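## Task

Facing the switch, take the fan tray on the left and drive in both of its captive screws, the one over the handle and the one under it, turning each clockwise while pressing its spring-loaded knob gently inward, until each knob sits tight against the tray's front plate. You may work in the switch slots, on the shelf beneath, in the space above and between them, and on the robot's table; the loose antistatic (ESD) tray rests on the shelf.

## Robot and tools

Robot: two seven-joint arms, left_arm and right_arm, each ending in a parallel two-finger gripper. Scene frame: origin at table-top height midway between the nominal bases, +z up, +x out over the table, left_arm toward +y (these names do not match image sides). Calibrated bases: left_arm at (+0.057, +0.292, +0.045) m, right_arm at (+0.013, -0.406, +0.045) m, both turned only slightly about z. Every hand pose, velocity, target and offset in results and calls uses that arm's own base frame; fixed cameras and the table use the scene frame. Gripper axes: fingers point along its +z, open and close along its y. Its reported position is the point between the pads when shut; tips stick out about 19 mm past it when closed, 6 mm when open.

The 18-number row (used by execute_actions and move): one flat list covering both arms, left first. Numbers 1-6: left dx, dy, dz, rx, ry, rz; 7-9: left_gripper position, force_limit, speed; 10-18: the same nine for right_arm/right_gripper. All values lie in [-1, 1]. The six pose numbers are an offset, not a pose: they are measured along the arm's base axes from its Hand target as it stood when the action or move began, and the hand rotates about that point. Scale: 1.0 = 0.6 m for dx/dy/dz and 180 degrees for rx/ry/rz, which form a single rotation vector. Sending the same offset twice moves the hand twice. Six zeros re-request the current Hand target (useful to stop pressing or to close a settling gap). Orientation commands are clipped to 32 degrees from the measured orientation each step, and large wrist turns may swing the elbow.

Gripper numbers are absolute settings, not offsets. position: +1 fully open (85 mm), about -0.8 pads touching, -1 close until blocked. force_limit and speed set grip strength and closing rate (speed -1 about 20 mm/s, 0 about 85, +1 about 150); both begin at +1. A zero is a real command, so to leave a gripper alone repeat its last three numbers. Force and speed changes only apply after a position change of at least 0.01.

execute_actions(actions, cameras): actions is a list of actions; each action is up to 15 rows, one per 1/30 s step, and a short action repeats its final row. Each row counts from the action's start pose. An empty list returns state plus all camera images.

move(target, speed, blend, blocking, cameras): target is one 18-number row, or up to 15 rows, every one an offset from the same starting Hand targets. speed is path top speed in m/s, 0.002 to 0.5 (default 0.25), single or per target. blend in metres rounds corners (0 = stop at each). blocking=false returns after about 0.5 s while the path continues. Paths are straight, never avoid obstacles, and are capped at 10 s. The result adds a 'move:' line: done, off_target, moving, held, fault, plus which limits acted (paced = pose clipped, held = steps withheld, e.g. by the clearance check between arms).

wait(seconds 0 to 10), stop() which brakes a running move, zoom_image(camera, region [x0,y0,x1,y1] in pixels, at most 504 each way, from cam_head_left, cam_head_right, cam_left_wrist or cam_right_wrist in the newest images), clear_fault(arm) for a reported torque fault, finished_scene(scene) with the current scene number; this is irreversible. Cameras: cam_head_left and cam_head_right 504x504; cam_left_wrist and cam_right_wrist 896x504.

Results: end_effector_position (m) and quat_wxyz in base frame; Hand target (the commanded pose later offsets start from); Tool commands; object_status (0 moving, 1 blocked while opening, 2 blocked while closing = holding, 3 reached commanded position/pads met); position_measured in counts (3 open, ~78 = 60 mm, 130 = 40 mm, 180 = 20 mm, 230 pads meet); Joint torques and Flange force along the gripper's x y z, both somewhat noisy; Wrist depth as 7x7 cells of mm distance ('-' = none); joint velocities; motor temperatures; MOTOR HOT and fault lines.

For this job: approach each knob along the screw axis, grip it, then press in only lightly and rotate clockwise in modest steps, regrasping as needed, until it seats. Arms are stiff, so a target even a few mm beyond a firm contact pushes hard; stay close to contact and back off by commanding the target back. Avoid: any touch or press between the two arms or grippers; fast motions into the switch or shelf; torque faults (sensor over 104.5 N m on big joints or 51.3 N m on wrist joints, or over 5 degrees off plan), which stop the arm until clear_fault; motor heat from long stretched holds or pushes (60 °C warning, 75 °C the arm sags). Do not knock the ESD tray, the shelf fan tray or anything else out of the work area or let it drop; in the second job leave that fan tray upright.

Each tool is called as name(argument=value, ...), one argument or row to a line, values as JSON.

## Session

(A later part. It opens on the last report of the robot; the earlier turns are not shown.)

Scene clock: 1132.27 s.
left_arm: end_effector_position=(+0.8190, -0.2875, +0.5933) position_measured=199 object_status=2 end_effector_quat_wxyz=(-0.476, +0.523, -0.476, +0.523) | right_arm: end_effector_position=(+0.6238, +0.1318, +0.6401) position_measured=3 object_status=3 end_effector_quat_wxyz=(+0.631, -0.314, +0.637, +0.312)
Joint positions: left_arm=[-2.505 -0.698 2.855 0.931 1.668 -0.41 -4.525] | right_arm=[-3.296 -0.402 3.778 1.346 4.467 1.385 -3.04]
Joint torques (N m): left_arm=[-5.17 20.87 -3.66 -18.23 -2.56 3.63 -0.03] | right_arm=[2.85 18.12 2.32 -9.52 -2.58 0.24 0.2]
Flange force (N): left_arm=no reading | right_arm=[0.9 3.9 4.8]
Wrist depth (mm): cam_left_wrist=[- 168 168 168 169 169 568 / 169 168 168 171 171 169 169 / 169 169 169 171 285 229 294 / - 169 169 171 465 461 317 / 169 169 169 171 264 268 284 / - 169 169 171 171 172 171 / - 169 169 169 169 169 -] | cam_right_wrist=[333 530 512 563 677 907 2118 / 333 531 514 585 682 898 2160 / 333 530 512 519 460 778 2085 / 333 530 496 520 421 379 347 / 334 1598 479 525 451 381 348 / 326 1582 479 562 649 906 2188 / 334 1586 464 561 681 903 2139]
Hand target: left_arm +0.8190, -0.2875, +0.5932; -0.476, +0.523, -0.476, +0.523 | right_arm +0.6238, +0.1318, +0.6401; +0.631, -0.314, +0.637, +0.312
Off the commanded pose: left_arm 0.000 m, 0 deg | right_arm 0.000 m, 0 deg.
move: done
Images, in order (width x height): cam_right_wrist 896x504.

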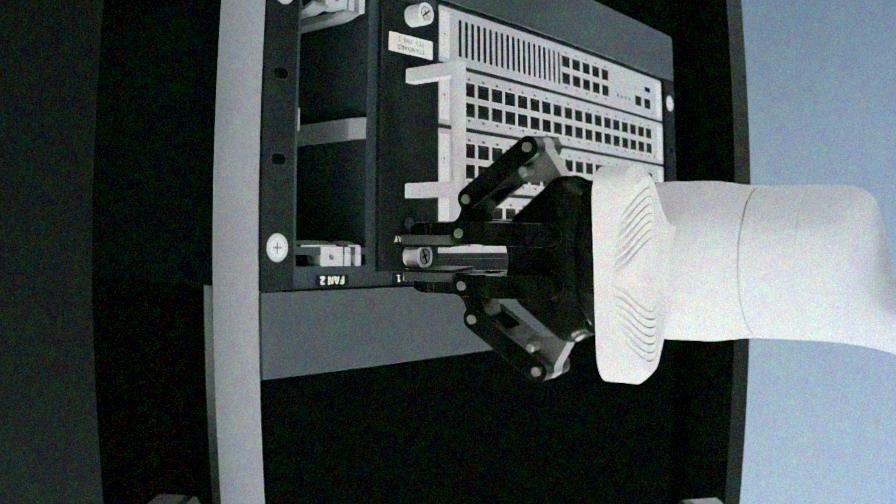

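move(
  target=[0.00025,0,-0.0001,0.45,0,0,-1,-0.9,-1,0,0,0,0,0,0,1,1,1],
  speed=0.4,
  cameras=["cam_right_wrist"],
)

zoom_image(
  camera="cam_right_wrist",
  region=[385, 212, 485, 292],
)

Scene clock: 1139.63 s.
left_arm: end_effector_position=(+0.8192, -0.2875, +0.5932) position_measured=199 object_status=2 end_effector_quat_wxyz=(+0.702, -0.089, +0.701, -0.088) | right_arm: end_effector_position=(+0.6238, +0.1318, +0.6401) position_measured=3 object_status=3 end_effector_quat_wxyz=(+0.631, -0.314, +0.637, +0.312)
Joint positions: left_arm=[-2.518 -0.697 2.887 0.93 1.643 -0.422 -5.933] | right_arm=[-3.296 -0.402 3.778 1.346 4.467 1.385 -3.04]
Joint torques (N m): left_arm=[-4.73 20.02 -3.07 -18.1 -2.64 4.14 -0.06] | right_arm=[2.89 18.06 2.34 -9.45 -2.64 0.29 0.23]
Flange force (N): left_arm=no reading | right_arm=[0.5 4.0 5.0]
Wrist depth (mm): cam_left_wrist=[- 187 296 168 - 170 170 / - 185 304 168 - 170 170 / 169 207 302 168 168 170 170 / - 236 171 168 168 170 170 / 172 243 171 169 168 170 170 / - 182 171 169 169 170 170 / 172 172 172 169 169 171 170] | cam_right_wrist=[332 531 511 564 675 902 2160 / 332 530 512 586 653 779 2174 / 333 529 514 540 630 393 2112 / 333 531 496 512 420 380 348 / 333 1609 479 542 626 395 348 / 326 1598 479 561 677 901 2181 / 333 1602 465 563 678 906 2146]
Hand target: left_arm +0.8192, -0.2875, +0.5931; +0.702, -0.089, +0.701, -0.088 | right_arm +0.6238, +0.1318, +0.6401; +0.631, -0.314, +0.637, +0.312
Off the commanded pose: left_arm 0.000 m, 0 deg | right_arm 0.000 m, 0 deg.
move: done
Images, in order (width x height): cam_right_wrist 896x504.

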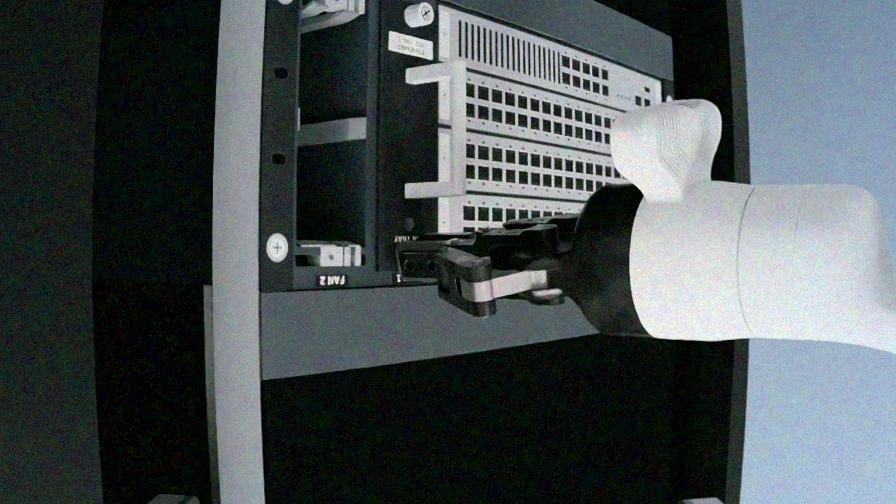

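Scaled by 5.040 from the camera's 896x504 image, which has a finer 1280x720 frame.

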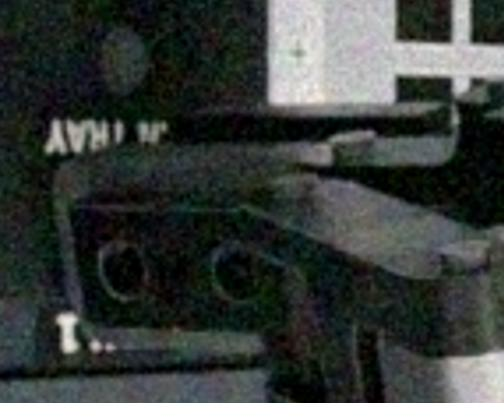

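move(
  target=[
    [0,0,0,0,0,0,-0.365,-0.9,-0.5,0,0,0,0,0,0,1,1,1],
    [-0.0012,0,0,-0.667,0,0,-0.365,-0.9,-0.5,0,0,0,0,0,0,1,1,1],
    [-0.0012,0,0.0002,0.667,0,0,-0.365,-0.9,-0.5,0,0,0,0,0,0,1,1,1],
    [-0.0012,0.0007,-0.001,0.0,0,0,-0.365,-0.9,-0.5,0,0,0,0,0,0,1,1,1],
  ],
  speed=0.43,
  blend=[0,0.002,0.002,0],
  cameras=[],
)

Scene clock: 1161.50 s.
left_arm: end_effector_position=(+0.8185, -0.2871, +0.5925) position_measured=175 object_status=3 end_effector_quat_wxyz=(+0.702, -0.088, +0.701, -0.088) | right_arm: end_effector_position=(+0.6238, +0.1318, +0.6401) position_measured=3 object_status=3 end_effector_quat_wxyz=(+0.631, -0.314, +0.637, +0.312)
Joint positions: left_arm=[-2.207 -0.846 2.021 0.955 3.167 -0.155 -0.606] | right_arm=[-3.296 -0.402 3.778 1.346 4.467 1.385 -3.04]
Joint torques (N m): left_arm=[-1.49 24.75 -6.97 -7.33 -0.09 2.25 -0.03] | right_arm=[2.85 18.1 2.29 -9.44 -2.58 0.23 0.25]
Flange force (N): left_arm=[0.0 -6.7 4.4] | right_arm=[0.5 3.6 4.9]
Wrist depth (mm): cam_left_wrist=[170 187 295 169 - 171 171 / 170 184 312 169 - 171 171 / 170 213 291 169 169 171 171 / - 234 172 169 169 171 171 / 173 246 172 170 169 171 171 / - 185 172 169 169 171 171 / 173 173 173 169 170 171 171] | cam_right_wrist=[333 530 512 563 678 905 2132 / 333 531 512 585 680 778 2188 / 333 532 512 541 630 391 2105 / 333 532 497 504 421 380 348 / 333 1598 479 543 627 397 355 / 326 1590 480 561 677 906 2195 / 334 1590 465 563 681 902 2139]
Hand target: left_arm +0.8185, -0.2871, +0.5925; +0.702, -0.088, +0.701, -0.088 | right_arm +0.6238, +0.1318, +0.6401; +0.631, -0.314, +0.637, +0.312
Off the commanded pose: left_arm 0.000 m, 0 deg | right_arm 0.000 m, 0 deg.
move: done
No camera images: "cameras" was empty.

move(
  target=[
    [0,0.0007,-0.0008,-0.605,0,0,-0.365,-0.9,-0.5,0,0,0,0,0,0,1,1,1],
    [0,0.0013,0.0013,0.79,0,0,-0.365,-0.9,-0.5,0,0,0,0,0,0,1,1,1],
    [0,0.0026,0.0021,0.185,0,0,-0.365,-0.9,-0.5,0,0,0,0,0,0,1,1,1],
    [0,0.0027,0.0007,-0.42,0,0,-0.365,-0.9,-0.5,0,0,0,0,0,0,1,1,1],
  ],
  speed=0.43,
  blend=0.002,
  cameras=["cam_right_wrist"],
)

zoom_image(
  camera="cam_right_wrist",
  region=[385, 212, 485, 292],
)

Scene clock: 1178.67 s.
left_arm: end_effector_position=(+0.8185, -0.2855, +0.5929) position_measured=175 object_status=3 end_effector_quat_wxyz=(+0.500, -0.500, +0.500, -0.500) | right_arm: end_effector_position=(+0.6238, +0.1318, +0.6401) position_measured=3 object_status=3 end_effector_quat_wxyz=(+0.631, -0.314, +0.637, +0.312)
Joint positions: left_arm=[-2.152 -1.096 1.375 0.959 4.608 -0.424 6.099] | right_arm=[-3.296 -0.402 3.778 1.346 4.467 1.385 -3.04]
Joint torques (N m): left_arm=[-1.44 25.39 -9.11 -1.94 0.56 2.94 0] | right_arm=[2.88 18.07 2.36 -9.59 -2.57 0.23 0.25]
Flange force (N): left_arm=[6.1 -1.8 3.6] | right_arm=[0.9 4.2 4.8]
Wrist depth (mm): cam_left_wrist=[581 170 170 170 170 170 613 / 169 170 170 172 175 177 172 / 169 170 170 172 355 365 293 / 170 170 170 172 465 443 296 / 170 170 170 172 239 204 232 / 170 170 170 172 170 170 170 / 170 170 170 170 170 170 170] | cam_right_wrist=[333 531 512 566 677 910 2146 / 333 530 513 585 683 901 2160 / 333 530 512 518 463 394 2085 / 333 532 497 523 423 377 350 / 333 1586 478 525 451 385 359 / 326 1594 479 561 678 901 2153 / 334 1598 466 561 679 912 2132]
Hand target: left_arm +0.8185, -0.2855, +0.5929; +0.500, -0.500, +0.500, -0.500 | right_arm +0.6238, +0.1318, +0.6401; +0.631, -0.314, +0.637, +0.312
Off the commanded pose: left_arm 0.000 m, 0 deg | right_arm 0.000 m, 0 deg.
move: done
Images, in order (width x height): cam_right_wrist 896x504.

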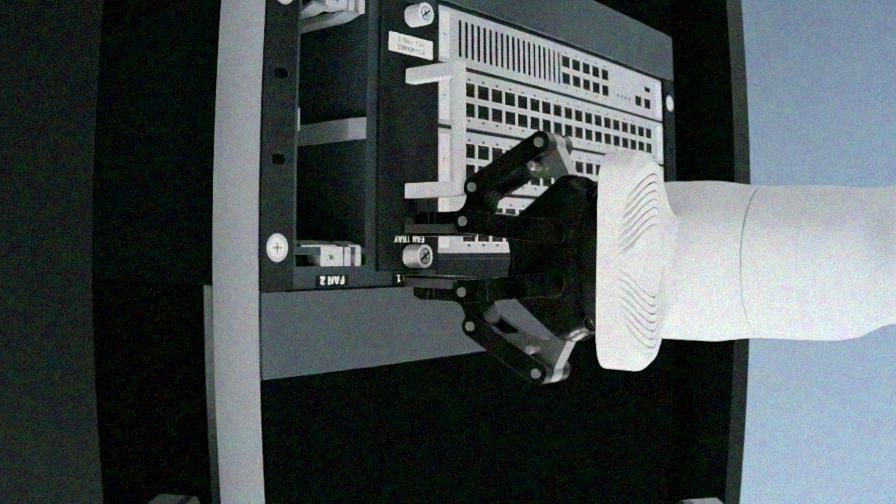

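Scaled by 5.040 from the camera's 896x504 image, which has a finer 1280x720 frame.

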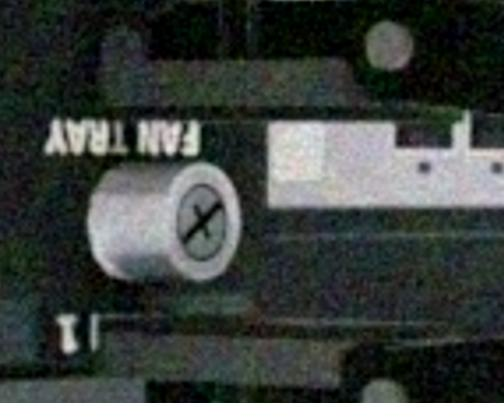

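move(
  target=[0,0,0,0,0,0,-1,-0.9,-1,0,0,0,0,0,0,1,1,1],
  cameras=[],
)

move(
  target=[
    [0.0003,0,0.0012,0.5,0,0,-1,-0.9,-1,0,0,0,0,0,0,1,1,1],
    [0.0006,-0.0012,0.001,0.95,0,0,-1,-0.9,-1,0,0,0,0,0,0,1,1,1],
  ],
  speed=0.4,
  blend=0.001,
  cameras=["cam_right_wrist"],
)

zoom_image(
  camera="cam_right_wrist",
  region=[385, 212, 485, 292],
)

Scene clock: 1186.27 s.
left_arm: end_effector_position=(+0.8185, -0.2855, +0.5929) position_measured=199 object_status=0 end_effector_quat_wxyz=(+0.500, -0.500, +0.500, -0.500) | right_arm: end_effector_position=(+0.6238, +0.1318, +0.6401) position_measured=3 object_status=3 end_effector_quat_wxyz=(+0.631, -0.314, +0.637, +0.312)
Joint positions: left_arm=[-2.152 -1.096 1.375 0.959 4.608 -0.424 6.099] | right_arm=[-3.296 -0.402 3.778 1.346 4.467 1.385 -3.04]
Joint torques (N m): left_arm=[-2.75 24.05 -8.14 -1.63 0.53 2.57 0.05] | right_arm=[2.82 18.05 2.36 -9.49 -2.59 0.25 0.19]
Flange force (N): left_arm=[6.3 -2.8 -0.7] | right_arm=[0.8 3.9 4.8]
Wrist depth (mm): cam_left_wrist=[579 170 170 170 170 170 613 / 170 170 170 172 174 177 172 / 170 170 170 172 356 365 294 / 170 170 170 172 466 444 296 / 170 170 170 172 239 204 232 / 170 170 170 172 170 170 170 / 170 170 170 170 170 170 170] | cam_right_wrist=[333 533 511 565 679 906 2139 / 333 530 514 586 683 900 2195 / 333 530 513 516 462 394 2118 / 333 532 497 523 423 378 350 / 333 1586 477 525 450 383 359 / 326 1609 477 561 677 906 2181 / 333 1582 466 562 677 903 2160]
Hand target: left_arm +0.8185, -0.2855, +0.5929; +0.500, -0.500, +0.500, -0.500 | right_arm +0.6238, +0.1318, +0.6401; +0.631, -0.314, +0.637, +0.312
Off the commanded pose: left_arm 0.000 m, 0 deg | right_arm 0.000 m, 0 deg.
move: done
No camera images: "cameras" was empty.

Scene clock: 1191.10 s.
left_arm: end_effector_position=(+0.8188, -0.2862, +0.5935) position_measured=199 object_status=2 end_effector_quat_wxyz=(+0.538, +0.459, +0.537, +0.459) | right_arm: end_effector_position=(+0.6238, +0.1318, +0.6401) position_measured=3 object_status=3 end_effector_quat_wxyz=(+0.631, -0.314, +0.637, +0.312)
Joint positions: left_arm=[-2.156 -0.962 1.693 0.955 4.164 -0.251 3.275] | right_arm=[-3.296 -0.402 3.778 1.346 4.467 1.385 -3.04]
Joint torques (N m): left_arm=[-3.53 25.57 -9.6 -3.75 -0.34 3.11 -0.54] | right_arm=[2.74 17.98 2.24 -9.56 -2.64 0.23 0.22]
Flange force (N): left_arm=[-10.6 0.8 5.6] | right_arm=[0.8 4.1 4.4]
Wrist depth (mm): cam_left_wrist=[171 170 170 170 169 167 - / 171 171 171 170 170 167 167 / 171 171 171 170 170 167 167 / 172 172 171 171 170 167 167 / 172 172 171 171 168 168 168 / 170 170 169 169 169 168 168 / 170 170 170 169 169 168 -] | cam_right_wrist=[333 530 511 565 676 902 2125 / 333 530 514 583 681 902 2181 / 333 528 511 524 463 413 2118 / 333 531 498 524 421 380 351 / 333 1586 479 526 462 390 358 / 326 1582 478 561 677 906 2160 / 334 1602 465 561 680 908 2125]
Hand target: left_arm +0.8188, -0.2862, +0.5935; +0.538, +0.459, +0.537, +0.459 | right_arm +0.6238, +0.1318, +0.6401; +0.631, -0.314, +0.637, +0.312
Off the commanded pose: left_arm 0.000 m, 0 deg | right_arm 0.000 m, 0 deg.
move: done; blend cut to 0 m at target 1
Images, in order (width x height): cam_right_wrist 896x504.

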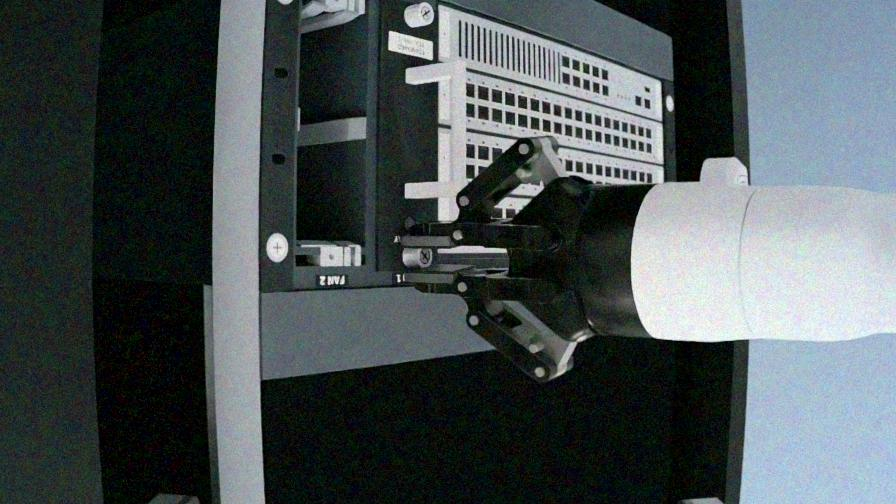

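Scaled by 5.040 from the camera's 896x504 image, which has a finer 1280x720 frame.

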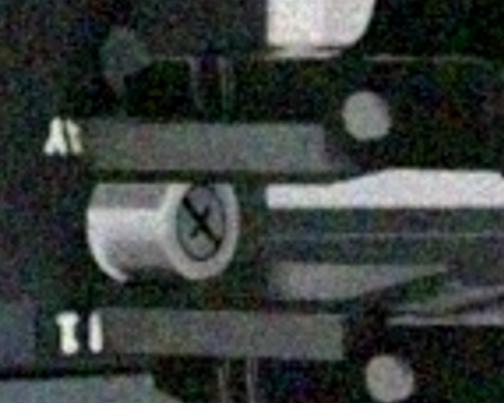

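move(
  target=[0.0001,0,-0.0005,0.22,0,0,-1,-0.9,-1,0,0,0,0,0,0,1,1,1],
  speed=0.3,
  cameras=["cam_right_wrist"],
)

zoom_image(
  camera="cam_right_wrist",
  region=[385, 212, 485, 292],
)

Scene clock: 1197.10 s.
left_arm: end_effector_position=(+0.8189, -0.2862, +0.5932) position_measured=199 object_status=2 end_effector_quat_wxyz=(+0.350, +0.614, +0.350, +0.614) | right_arm: end_effector_position=(+0.6238, +0.1318, +0.6401) position_measured=3 object_status=3 end_effector_quat_wxyz=(+0.631, -0.314, +0.637, +0.312)
Joint positions: left_arm=[-2.169 -0.917 1.809 0.955 3.905 -0.202 2.747] | right_arm=[-3.296 -0.402 3.778 1.346 4.467 1.385 -3.04]
Joint torques (N m): left_arm=[-2.97 25.71 -9.3 -6.04 -0.34 3.53 -0.5] | right_arm=[2.81 18.08 2.39 -9.49 -2.59 0.25 0.29]
Flange force (N): left_arm=[-6.7 4.6 2.8] | right_arm=[0.5 3.7 4.9]
Wrist depth (mm): cam_left_wrist=[170 170 167 167 167 167 - / 170 170 167 167 167 167 167 / 171 170 170 168 167 167 167 / 171 171 171 168 168 168 168 / 171 171 171 168 168 168 168 / 172 172 171 171 169 168 168 / 172 172 169 169 169 169 -] | cam_right_wrist=[333 530 510 564 673 907 2125 / 333 533 513 585 681 903 2160 / 333 529 513 526 490 777 2112 / 334 532 497 517 422 381 350 / 333 1586 478 526 444 396 361 / 326 1590 479 562 677 774 2167 / 333 1605 466 561 679 908 2105]
Hand target: left_arm +0.8189, -0.2862, +0.5932; +0.350, +0.614, +0.350, +0.614 | right_arm +0.6238, +0.1318, +0.6401; +0.631, -0.314, +0.637, +0.312
Off the commanded pose: left_arm 0.000 m, 0 deg | right_arm 0.000 m, 0 deg.
move: done
Images, in order (width x height): cam_right_wrist 896x504.

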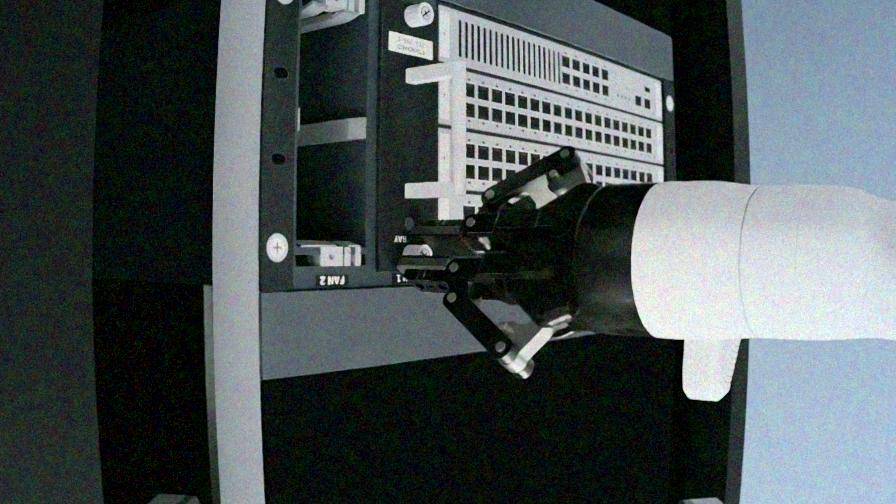

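Scaled by 5.040 from the camera's 896x504 image, which has a finer 1280x720 frame.

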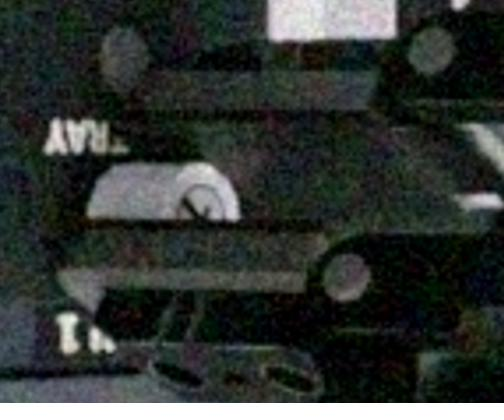

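move(
  target=[
    [0,0,0,0,0,0,-0.365,-0.9,-0.5,0,0,0,0,0,0,1,1,1],
    [-0.0002,0,0,-0.2,0,0,-0.365,-0.9,-0.5,0,0,0,0,0,0,1,1,1],
    [-0.0002,0,0,-0.2,0,0,-1,-0.3,-1,0,0,0,0,0,0,1,1,1],
  ],
  speed=0.3,
  cameras=["cam_right_wrist"],
)

zoom_image(
  camera="cam_right_wrist",
  region=[385, 212, 485, 292],
)

Scene clock: 1206.20 s.
left_arm: end_effector_position=(+0.8188, -0.2862, +0.5932) position_measured=200 object_status=0 end_effector_quat_wxyz=(+0.523, +0.476, +0.523, +0.476) | right_arm: end_effector_position=(+0.6238, +0.1318, +0.6401) position_measured=3 object_status=3 end_effector_quat_wxyz=(+0.631, -0.314, +0.637, +0.312)
Joint positions: left_arm=[-2.156 -0.958 1.703 0.956 4.147 -0.246 3.22] | right_arm=[-3.296 -0.402 3.778 1.346 4.467 1.385 -3.04]
Joint torques (N m): left_arm=[-2.04 24.02 -7.96 -6.08 0.39 3.33 -0.06] | right_arm=[2.87 18.05 2.42 -9.45 -2.5 0.24 0.26]
Flange force (N): left_arm=[-5.5 0.8 -2.4] | right_arm=[0.6 3.7 5.0]
Wrist depth (mm): cam_left_wrist=[171 170 170 170 169 167 166 / 171 171 171 170 167 167 167 / 171 171 171 170 168 167 167 / 172 171 171 171 168 168 167 / 172 172 171 171 168 168 168 / 170 169 169 171 168 168 168 / 170 170 169 169 169 168 -] | cam_right_wrist=[332 530 511 564 675 907 2139 / 333 532 514 583 681 894 2174 / 333 532 513 518 462 455 2139 / 334 531 496 521 422 381 350 / 333 1598 478 525 459 396 359 / 326 1590 478 561 679 905 2153 / 333 1590 465 561 680 911 2146]
Hand target: left_arm +0.8188, -0.2862, +0.5932; +0.523, +0.476, +0.523, +0.476 | right_arm +0.6238, +0.1318, +0.6401; +0.631, -0.314, +0.637, +0.312
Off the commanded pose: left_arm 0.000 m, 0 deg | right_arm 0.000 m, 0 deg.
move: done
Images, in order (width x height): cam_right_wrist 896x504.

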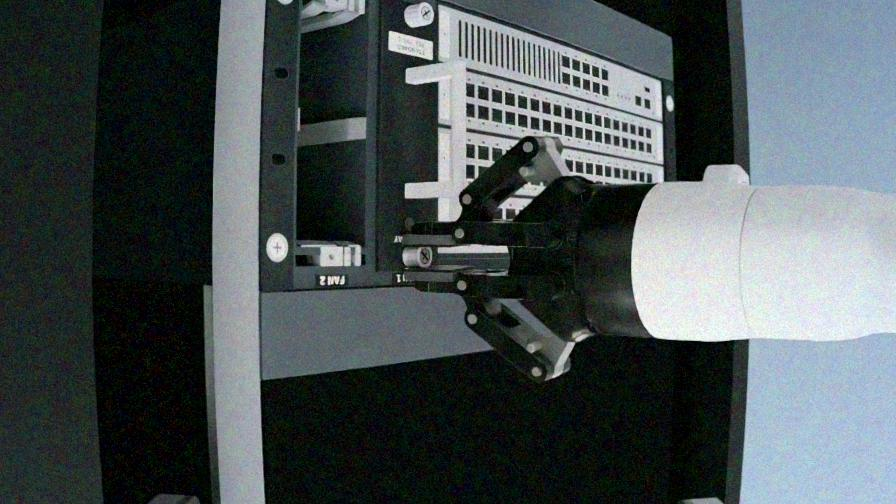

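Scaled by 5.040 from the camera's 896x504 image, which has a finer 1280x720 frame.

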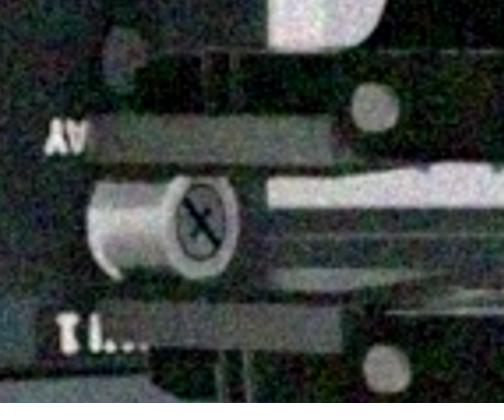

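move(
  target=[0.0001,-0.0003,-0.0008,0.35,0,0,-1,-0.3,-1,0,0,0,0,0,0,1,1,1],
  speed=0.25,
  cameras=["cam_right_wrist"],
)

zoom_image(
  camera="cam_right_wrist",
  region=[385, 212, 485, 292],
)

Scene clock: 1212.00 s.
left_arm: end_effector_position=(+0.8188, -0.2864, +0.5927) position_measured=200 object_status=2 end_effector_quat_wxyz=(+0.197, +0.679, +0.197, +0.679) | right_arm: end_effector_position=(+0.6238, +0.1318, +0.6401) position_measured=3 object_status=3 end_effector_quat_wxyz=(+0.631, -0.314, +0.637, +0.312)
Joint positions: left_arm=[-2.179 -0.893 1.877 0.956 3.707 -0.179 2.42] | right_arm=[-3.296 -0.402 3.778 1.346 4.467 1.385 -3.04]
Joint torques (N m): left_arm=[-2.03 24.05 -7.9 -6.44 -0.35 2.89 -0.55] | right_arm=[2.81 17.97 2.37 -9.5 -2.55 0.18 0.2]
Flange force (N): left_arm=[-1.9 6.6 2.4] | right_arm=[0.8 4.0 4.6]
Wrist depth (mm): cam_left_wrist=[- 167 167 167 167 167 167 / 167 167 168 168 168 168 167 / 170 168 168 168 168 168 168 / 171 168 168 168 168 168 168 / 171 171 168 169 168 168 168 / 171 171 171 169 169 169 169 / 172 171 172 169 169 169 -] | cam_right_wrist=[333 531 512 565 675 905 2125 / 333 530 512 583 679 898 2153 / 333 531 513 542 656 781 2078 / 333 532 497 510 421 380 350 / 333 1590 480 525 436 396 360 / 326 1586 479 563 681 424 2167 / 333 1590 464 561 677 906 2167]
Hand target: left_arm +0.8188, -0.2864, +0.5927; +0.197, +0.679, +0.197, +0.679 | right_arm +0.6238, +0.1318, +0.6401; +0.631, -0.314, +0.637, +0.312
Off the commanded pose: left_arm 0.000 m, 0 deg | right_arm 0.000 m, 0 deg.
move: done
Images, in order (width x height): cam_right_wrist 896x504.

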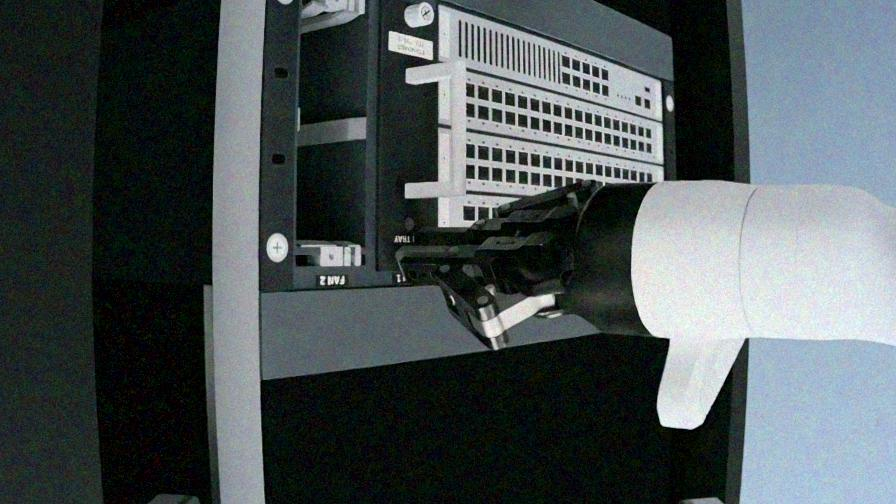

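Scaled by 5.040 from the camera's 896x504 image, which has a finer 1280x720 frame.

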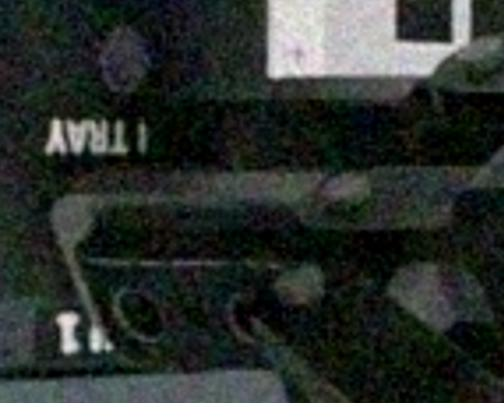

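move(
  target=[
    [0,0,0,0,0,0,-0.365,-0.9,-0.5,0,0,0,0,0,0,1,1,1],
    [-0.0002,0,0,-0.4,0,0,-0.365,-0.9,-0.5,0,0,0,0,0,0,1,1,1],
  ],
  speed=0.4,
  cameras=["cam_right_wrist"],
)

zoom_image(
  camera="cam_right_wrist",
  region=[385, 212, 485, 292],
)

Scene clock: 1219.23 s.
left_arm: end_effector_position=(+0.8187, -0.2864, +0.5927) position_measured=175 object_status=3 end_effector_quat_wxyz=(+0.559, +0.434, +0.558, +0.434) | right_arm: end_effector_position=(+0.6238, +0.1318, +0.6401) position_measured=3 object_status=3 end_effector_quat_wxyz=(+0.631, -0.314, +0.637, +0.312)
Joint positions: left_arm=[-2.153 -0.971 1.672 0.958 4.207 -0.26 3.344] | right_arm=[-3.296 -0.402 3.778 1.346 4.467 1.385 -3.04]
Joint torques (N m): left_arm=[-1.45 24.91 -8.43 -4.87 0.27 2.94 -0.1] | right_arm=[2.87 18.18 2.4 -9.51 -2.6 0.32 0.21]
Flange force (N): left_arm=[-7.5 0.5 4.4] | right_arm=[0.8 3.9 5.1]
Wrist depth (mm): cam_left_wrist=[171 171 170 170 169 167 - / 171 171 171 170 170 167 167 / 172 171 171 171 170 167 167 / 172 172 171 171 170 168 167 / 170 170 171 171 170 168 168 / 170 170 169 169 171 168 168 / - 170 170 169 169 169 -] | cam_right_wrist=[333 530 512 564 674 905 2118 / 333 530 513 584 681 897 2181 / 333 530 512 517 458 414 2125 / 334 532 495 522 421 381 350 / 333 1594 479 525 465 396 361 / 326 1594 480 560 677 901 2188 / 333 1586 465 560 679 907 2146]
Hand target: left_arm +0.8187, -0.2864, +0.5927; +0.559, +0.434, +0.558, +0.434 | right_arm +0.6238, +0.1318, +0.6401; +0.631, -0.314, +0.637, +0.312
Off the commanded pose: left_arm 0.000 m, 0 deg | right_arm 0.000 m, 0 deg.
move: done
Images, in order (width x height): cam_right_wrist 896x504.

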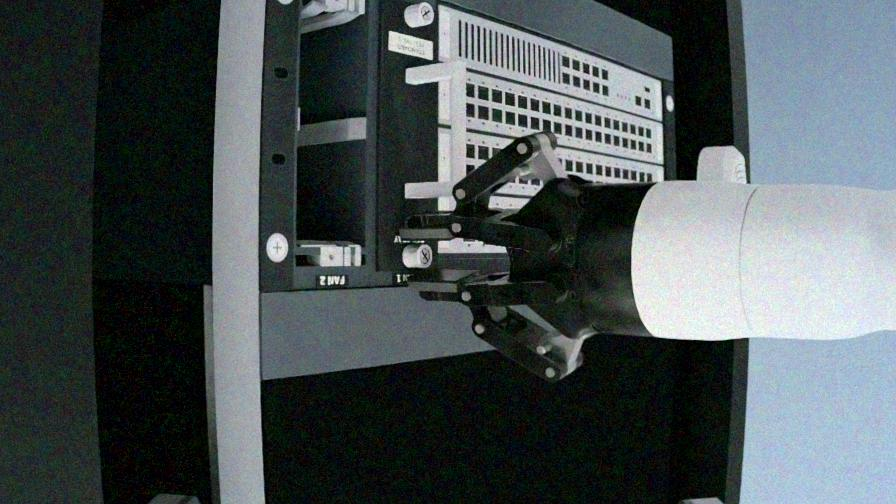

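Scaled by 5.040 from the camera's 896x504 image, which has a finer 1280x720 frame.

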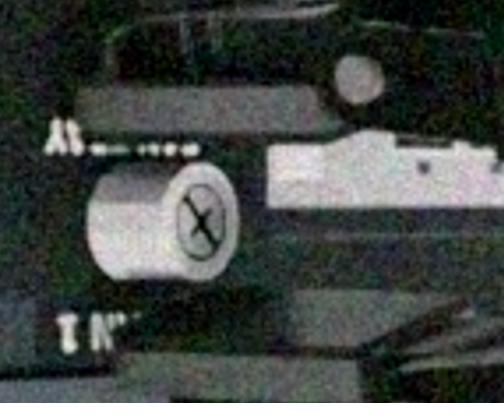

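move(
  target=[-0.14,0,0,0,0,0,-0.18,-0.9,-0.5,0,0,0,0,0,0,1,1,1],
  speed=0.12,
  cameras=["cam_right_wrist","cam_left_wrist","cam_head_left"],
)

zoom_image(
  camera="cam_right_wrist",
  region=[385, 212, 485, 292],
)

zoom_image(
  camera="cam_right_wrist",
  region=[375, 0, 475, 80],
)

Scene clock: 1237.37 s.
left_arm: end_effector_position=(+0.7347, -0.2864, +0.5927) position_measured=151 object_status=3 end_effector_quat_wxyz=(+0.559, +0.434, +0.558, +0.434) | right_arm: end_effector_position=(+0.6238, +0.1318, +0.6401) position_measured=3 object_status=3 end_effector_quat_wxyz=(+0.631, -0.314, +0.637, +0.312)
Joint positions: left_arm=[-1.899 -0.808 1.726 1.291 4.189 -0.086 3.145] | right_arm=[-3.296 -0.402 3.778 1.346 4.467 1.385 -3.04]
Joint torques (N m): left_arm=[-1.44 20.3 -8.71 -7.02 0.27 2.87 -0.12] | right_arm=[2.75 18.09 2.43 -9.54 -2.62 0.27 0.26]
Flange force (N): left_arm=[-8.8 1.1 2.7] | right_arm=[0.7 3.8 4.8]
Wrist depth (mm): cam_left_wrist=[255 255 254 253 253 250 250 / 256 255 255 254 254 251 250 / 256 256 255 255 252 251 251 / 254 256 256 256 252 252 251 / 254 254 254 256 253 252 252 / 255 255 254 254 253 253 253 / 319 258 255 254 254 253 253] | cam_right_wrist=[332 528 510 568 675 907 2112 / 333 530 512 584 682 897 2181 / 333 531 512 541 631 404 401 / 333 530 497 565 656 398 341 / 333 1605 479 562 467 411 347 / 326 1598 477 563 679 775 2195 / 333 1594 465 562 678 905 2125]
Hand target: left_arm +0.7347, -0.2864, +0.5927; +0.559, +0.434, +0.558, +0.434 | right_arm +0.6238, +0.1318, +0.6401; +0.631, -0.314, +0.637, +0.312
Off the commanded pose: left_arm 0.000 m, 0 deg | right_arm 0.000 m, 0 deg.
move: done
Images, in order (width x height): cam_head_left 504x504, cam_left_wrist 896x504, cam_right_wrist 896x504.

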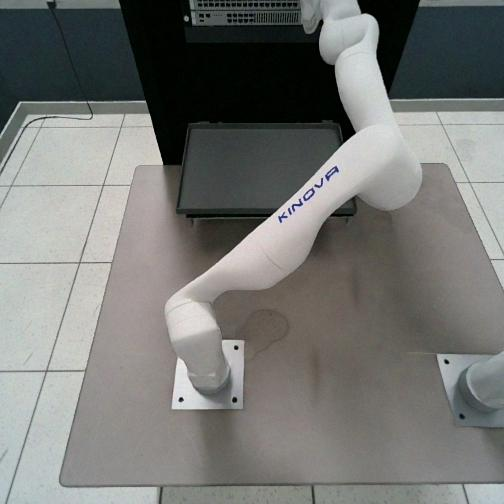

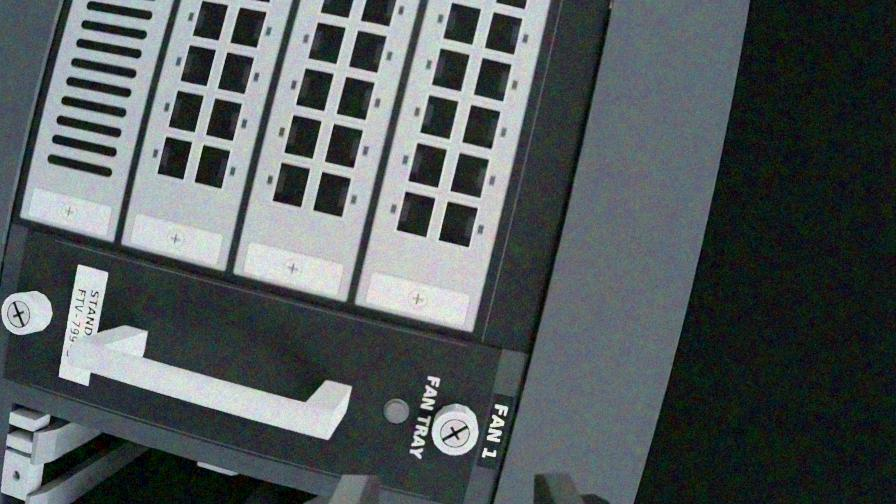

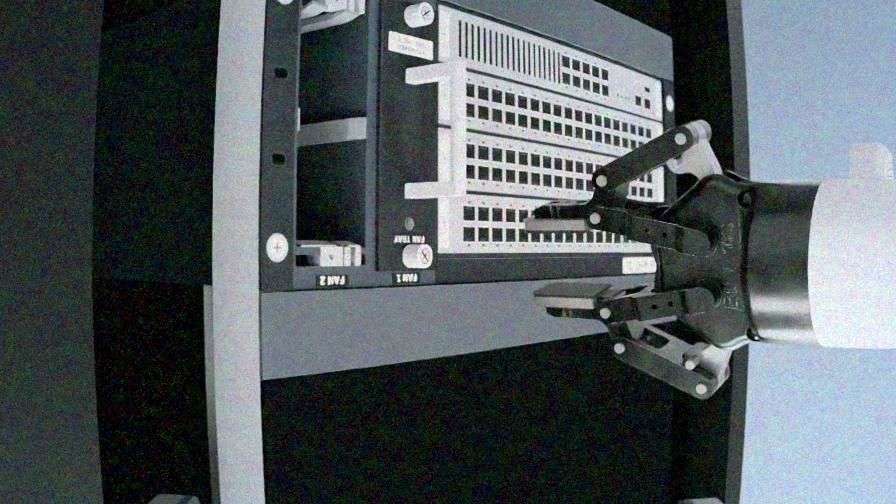

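Scaled by 5.040 from the camera's 896x504 image, which has a finer 1280x720 frame.

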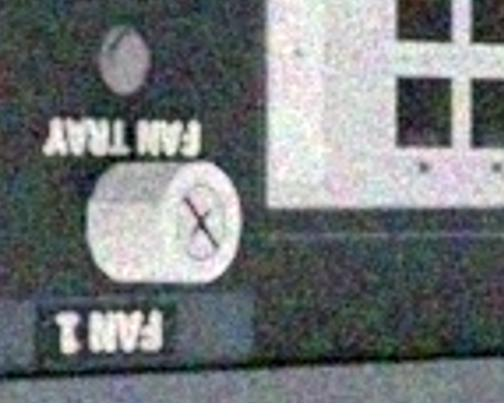

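Scaled by 5.040 from the camera's 896x504 image, which has a finer 1280x720 frame.

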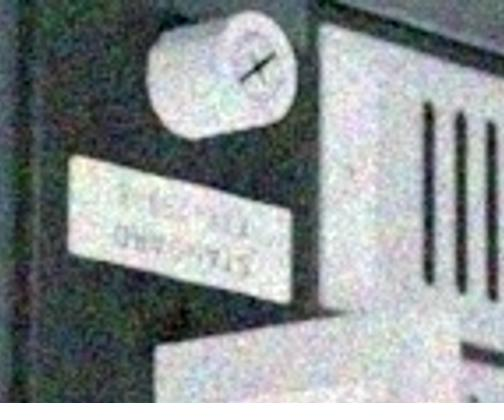

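finished_scene(
  scene=1,
)

The scene is finished: the task was done.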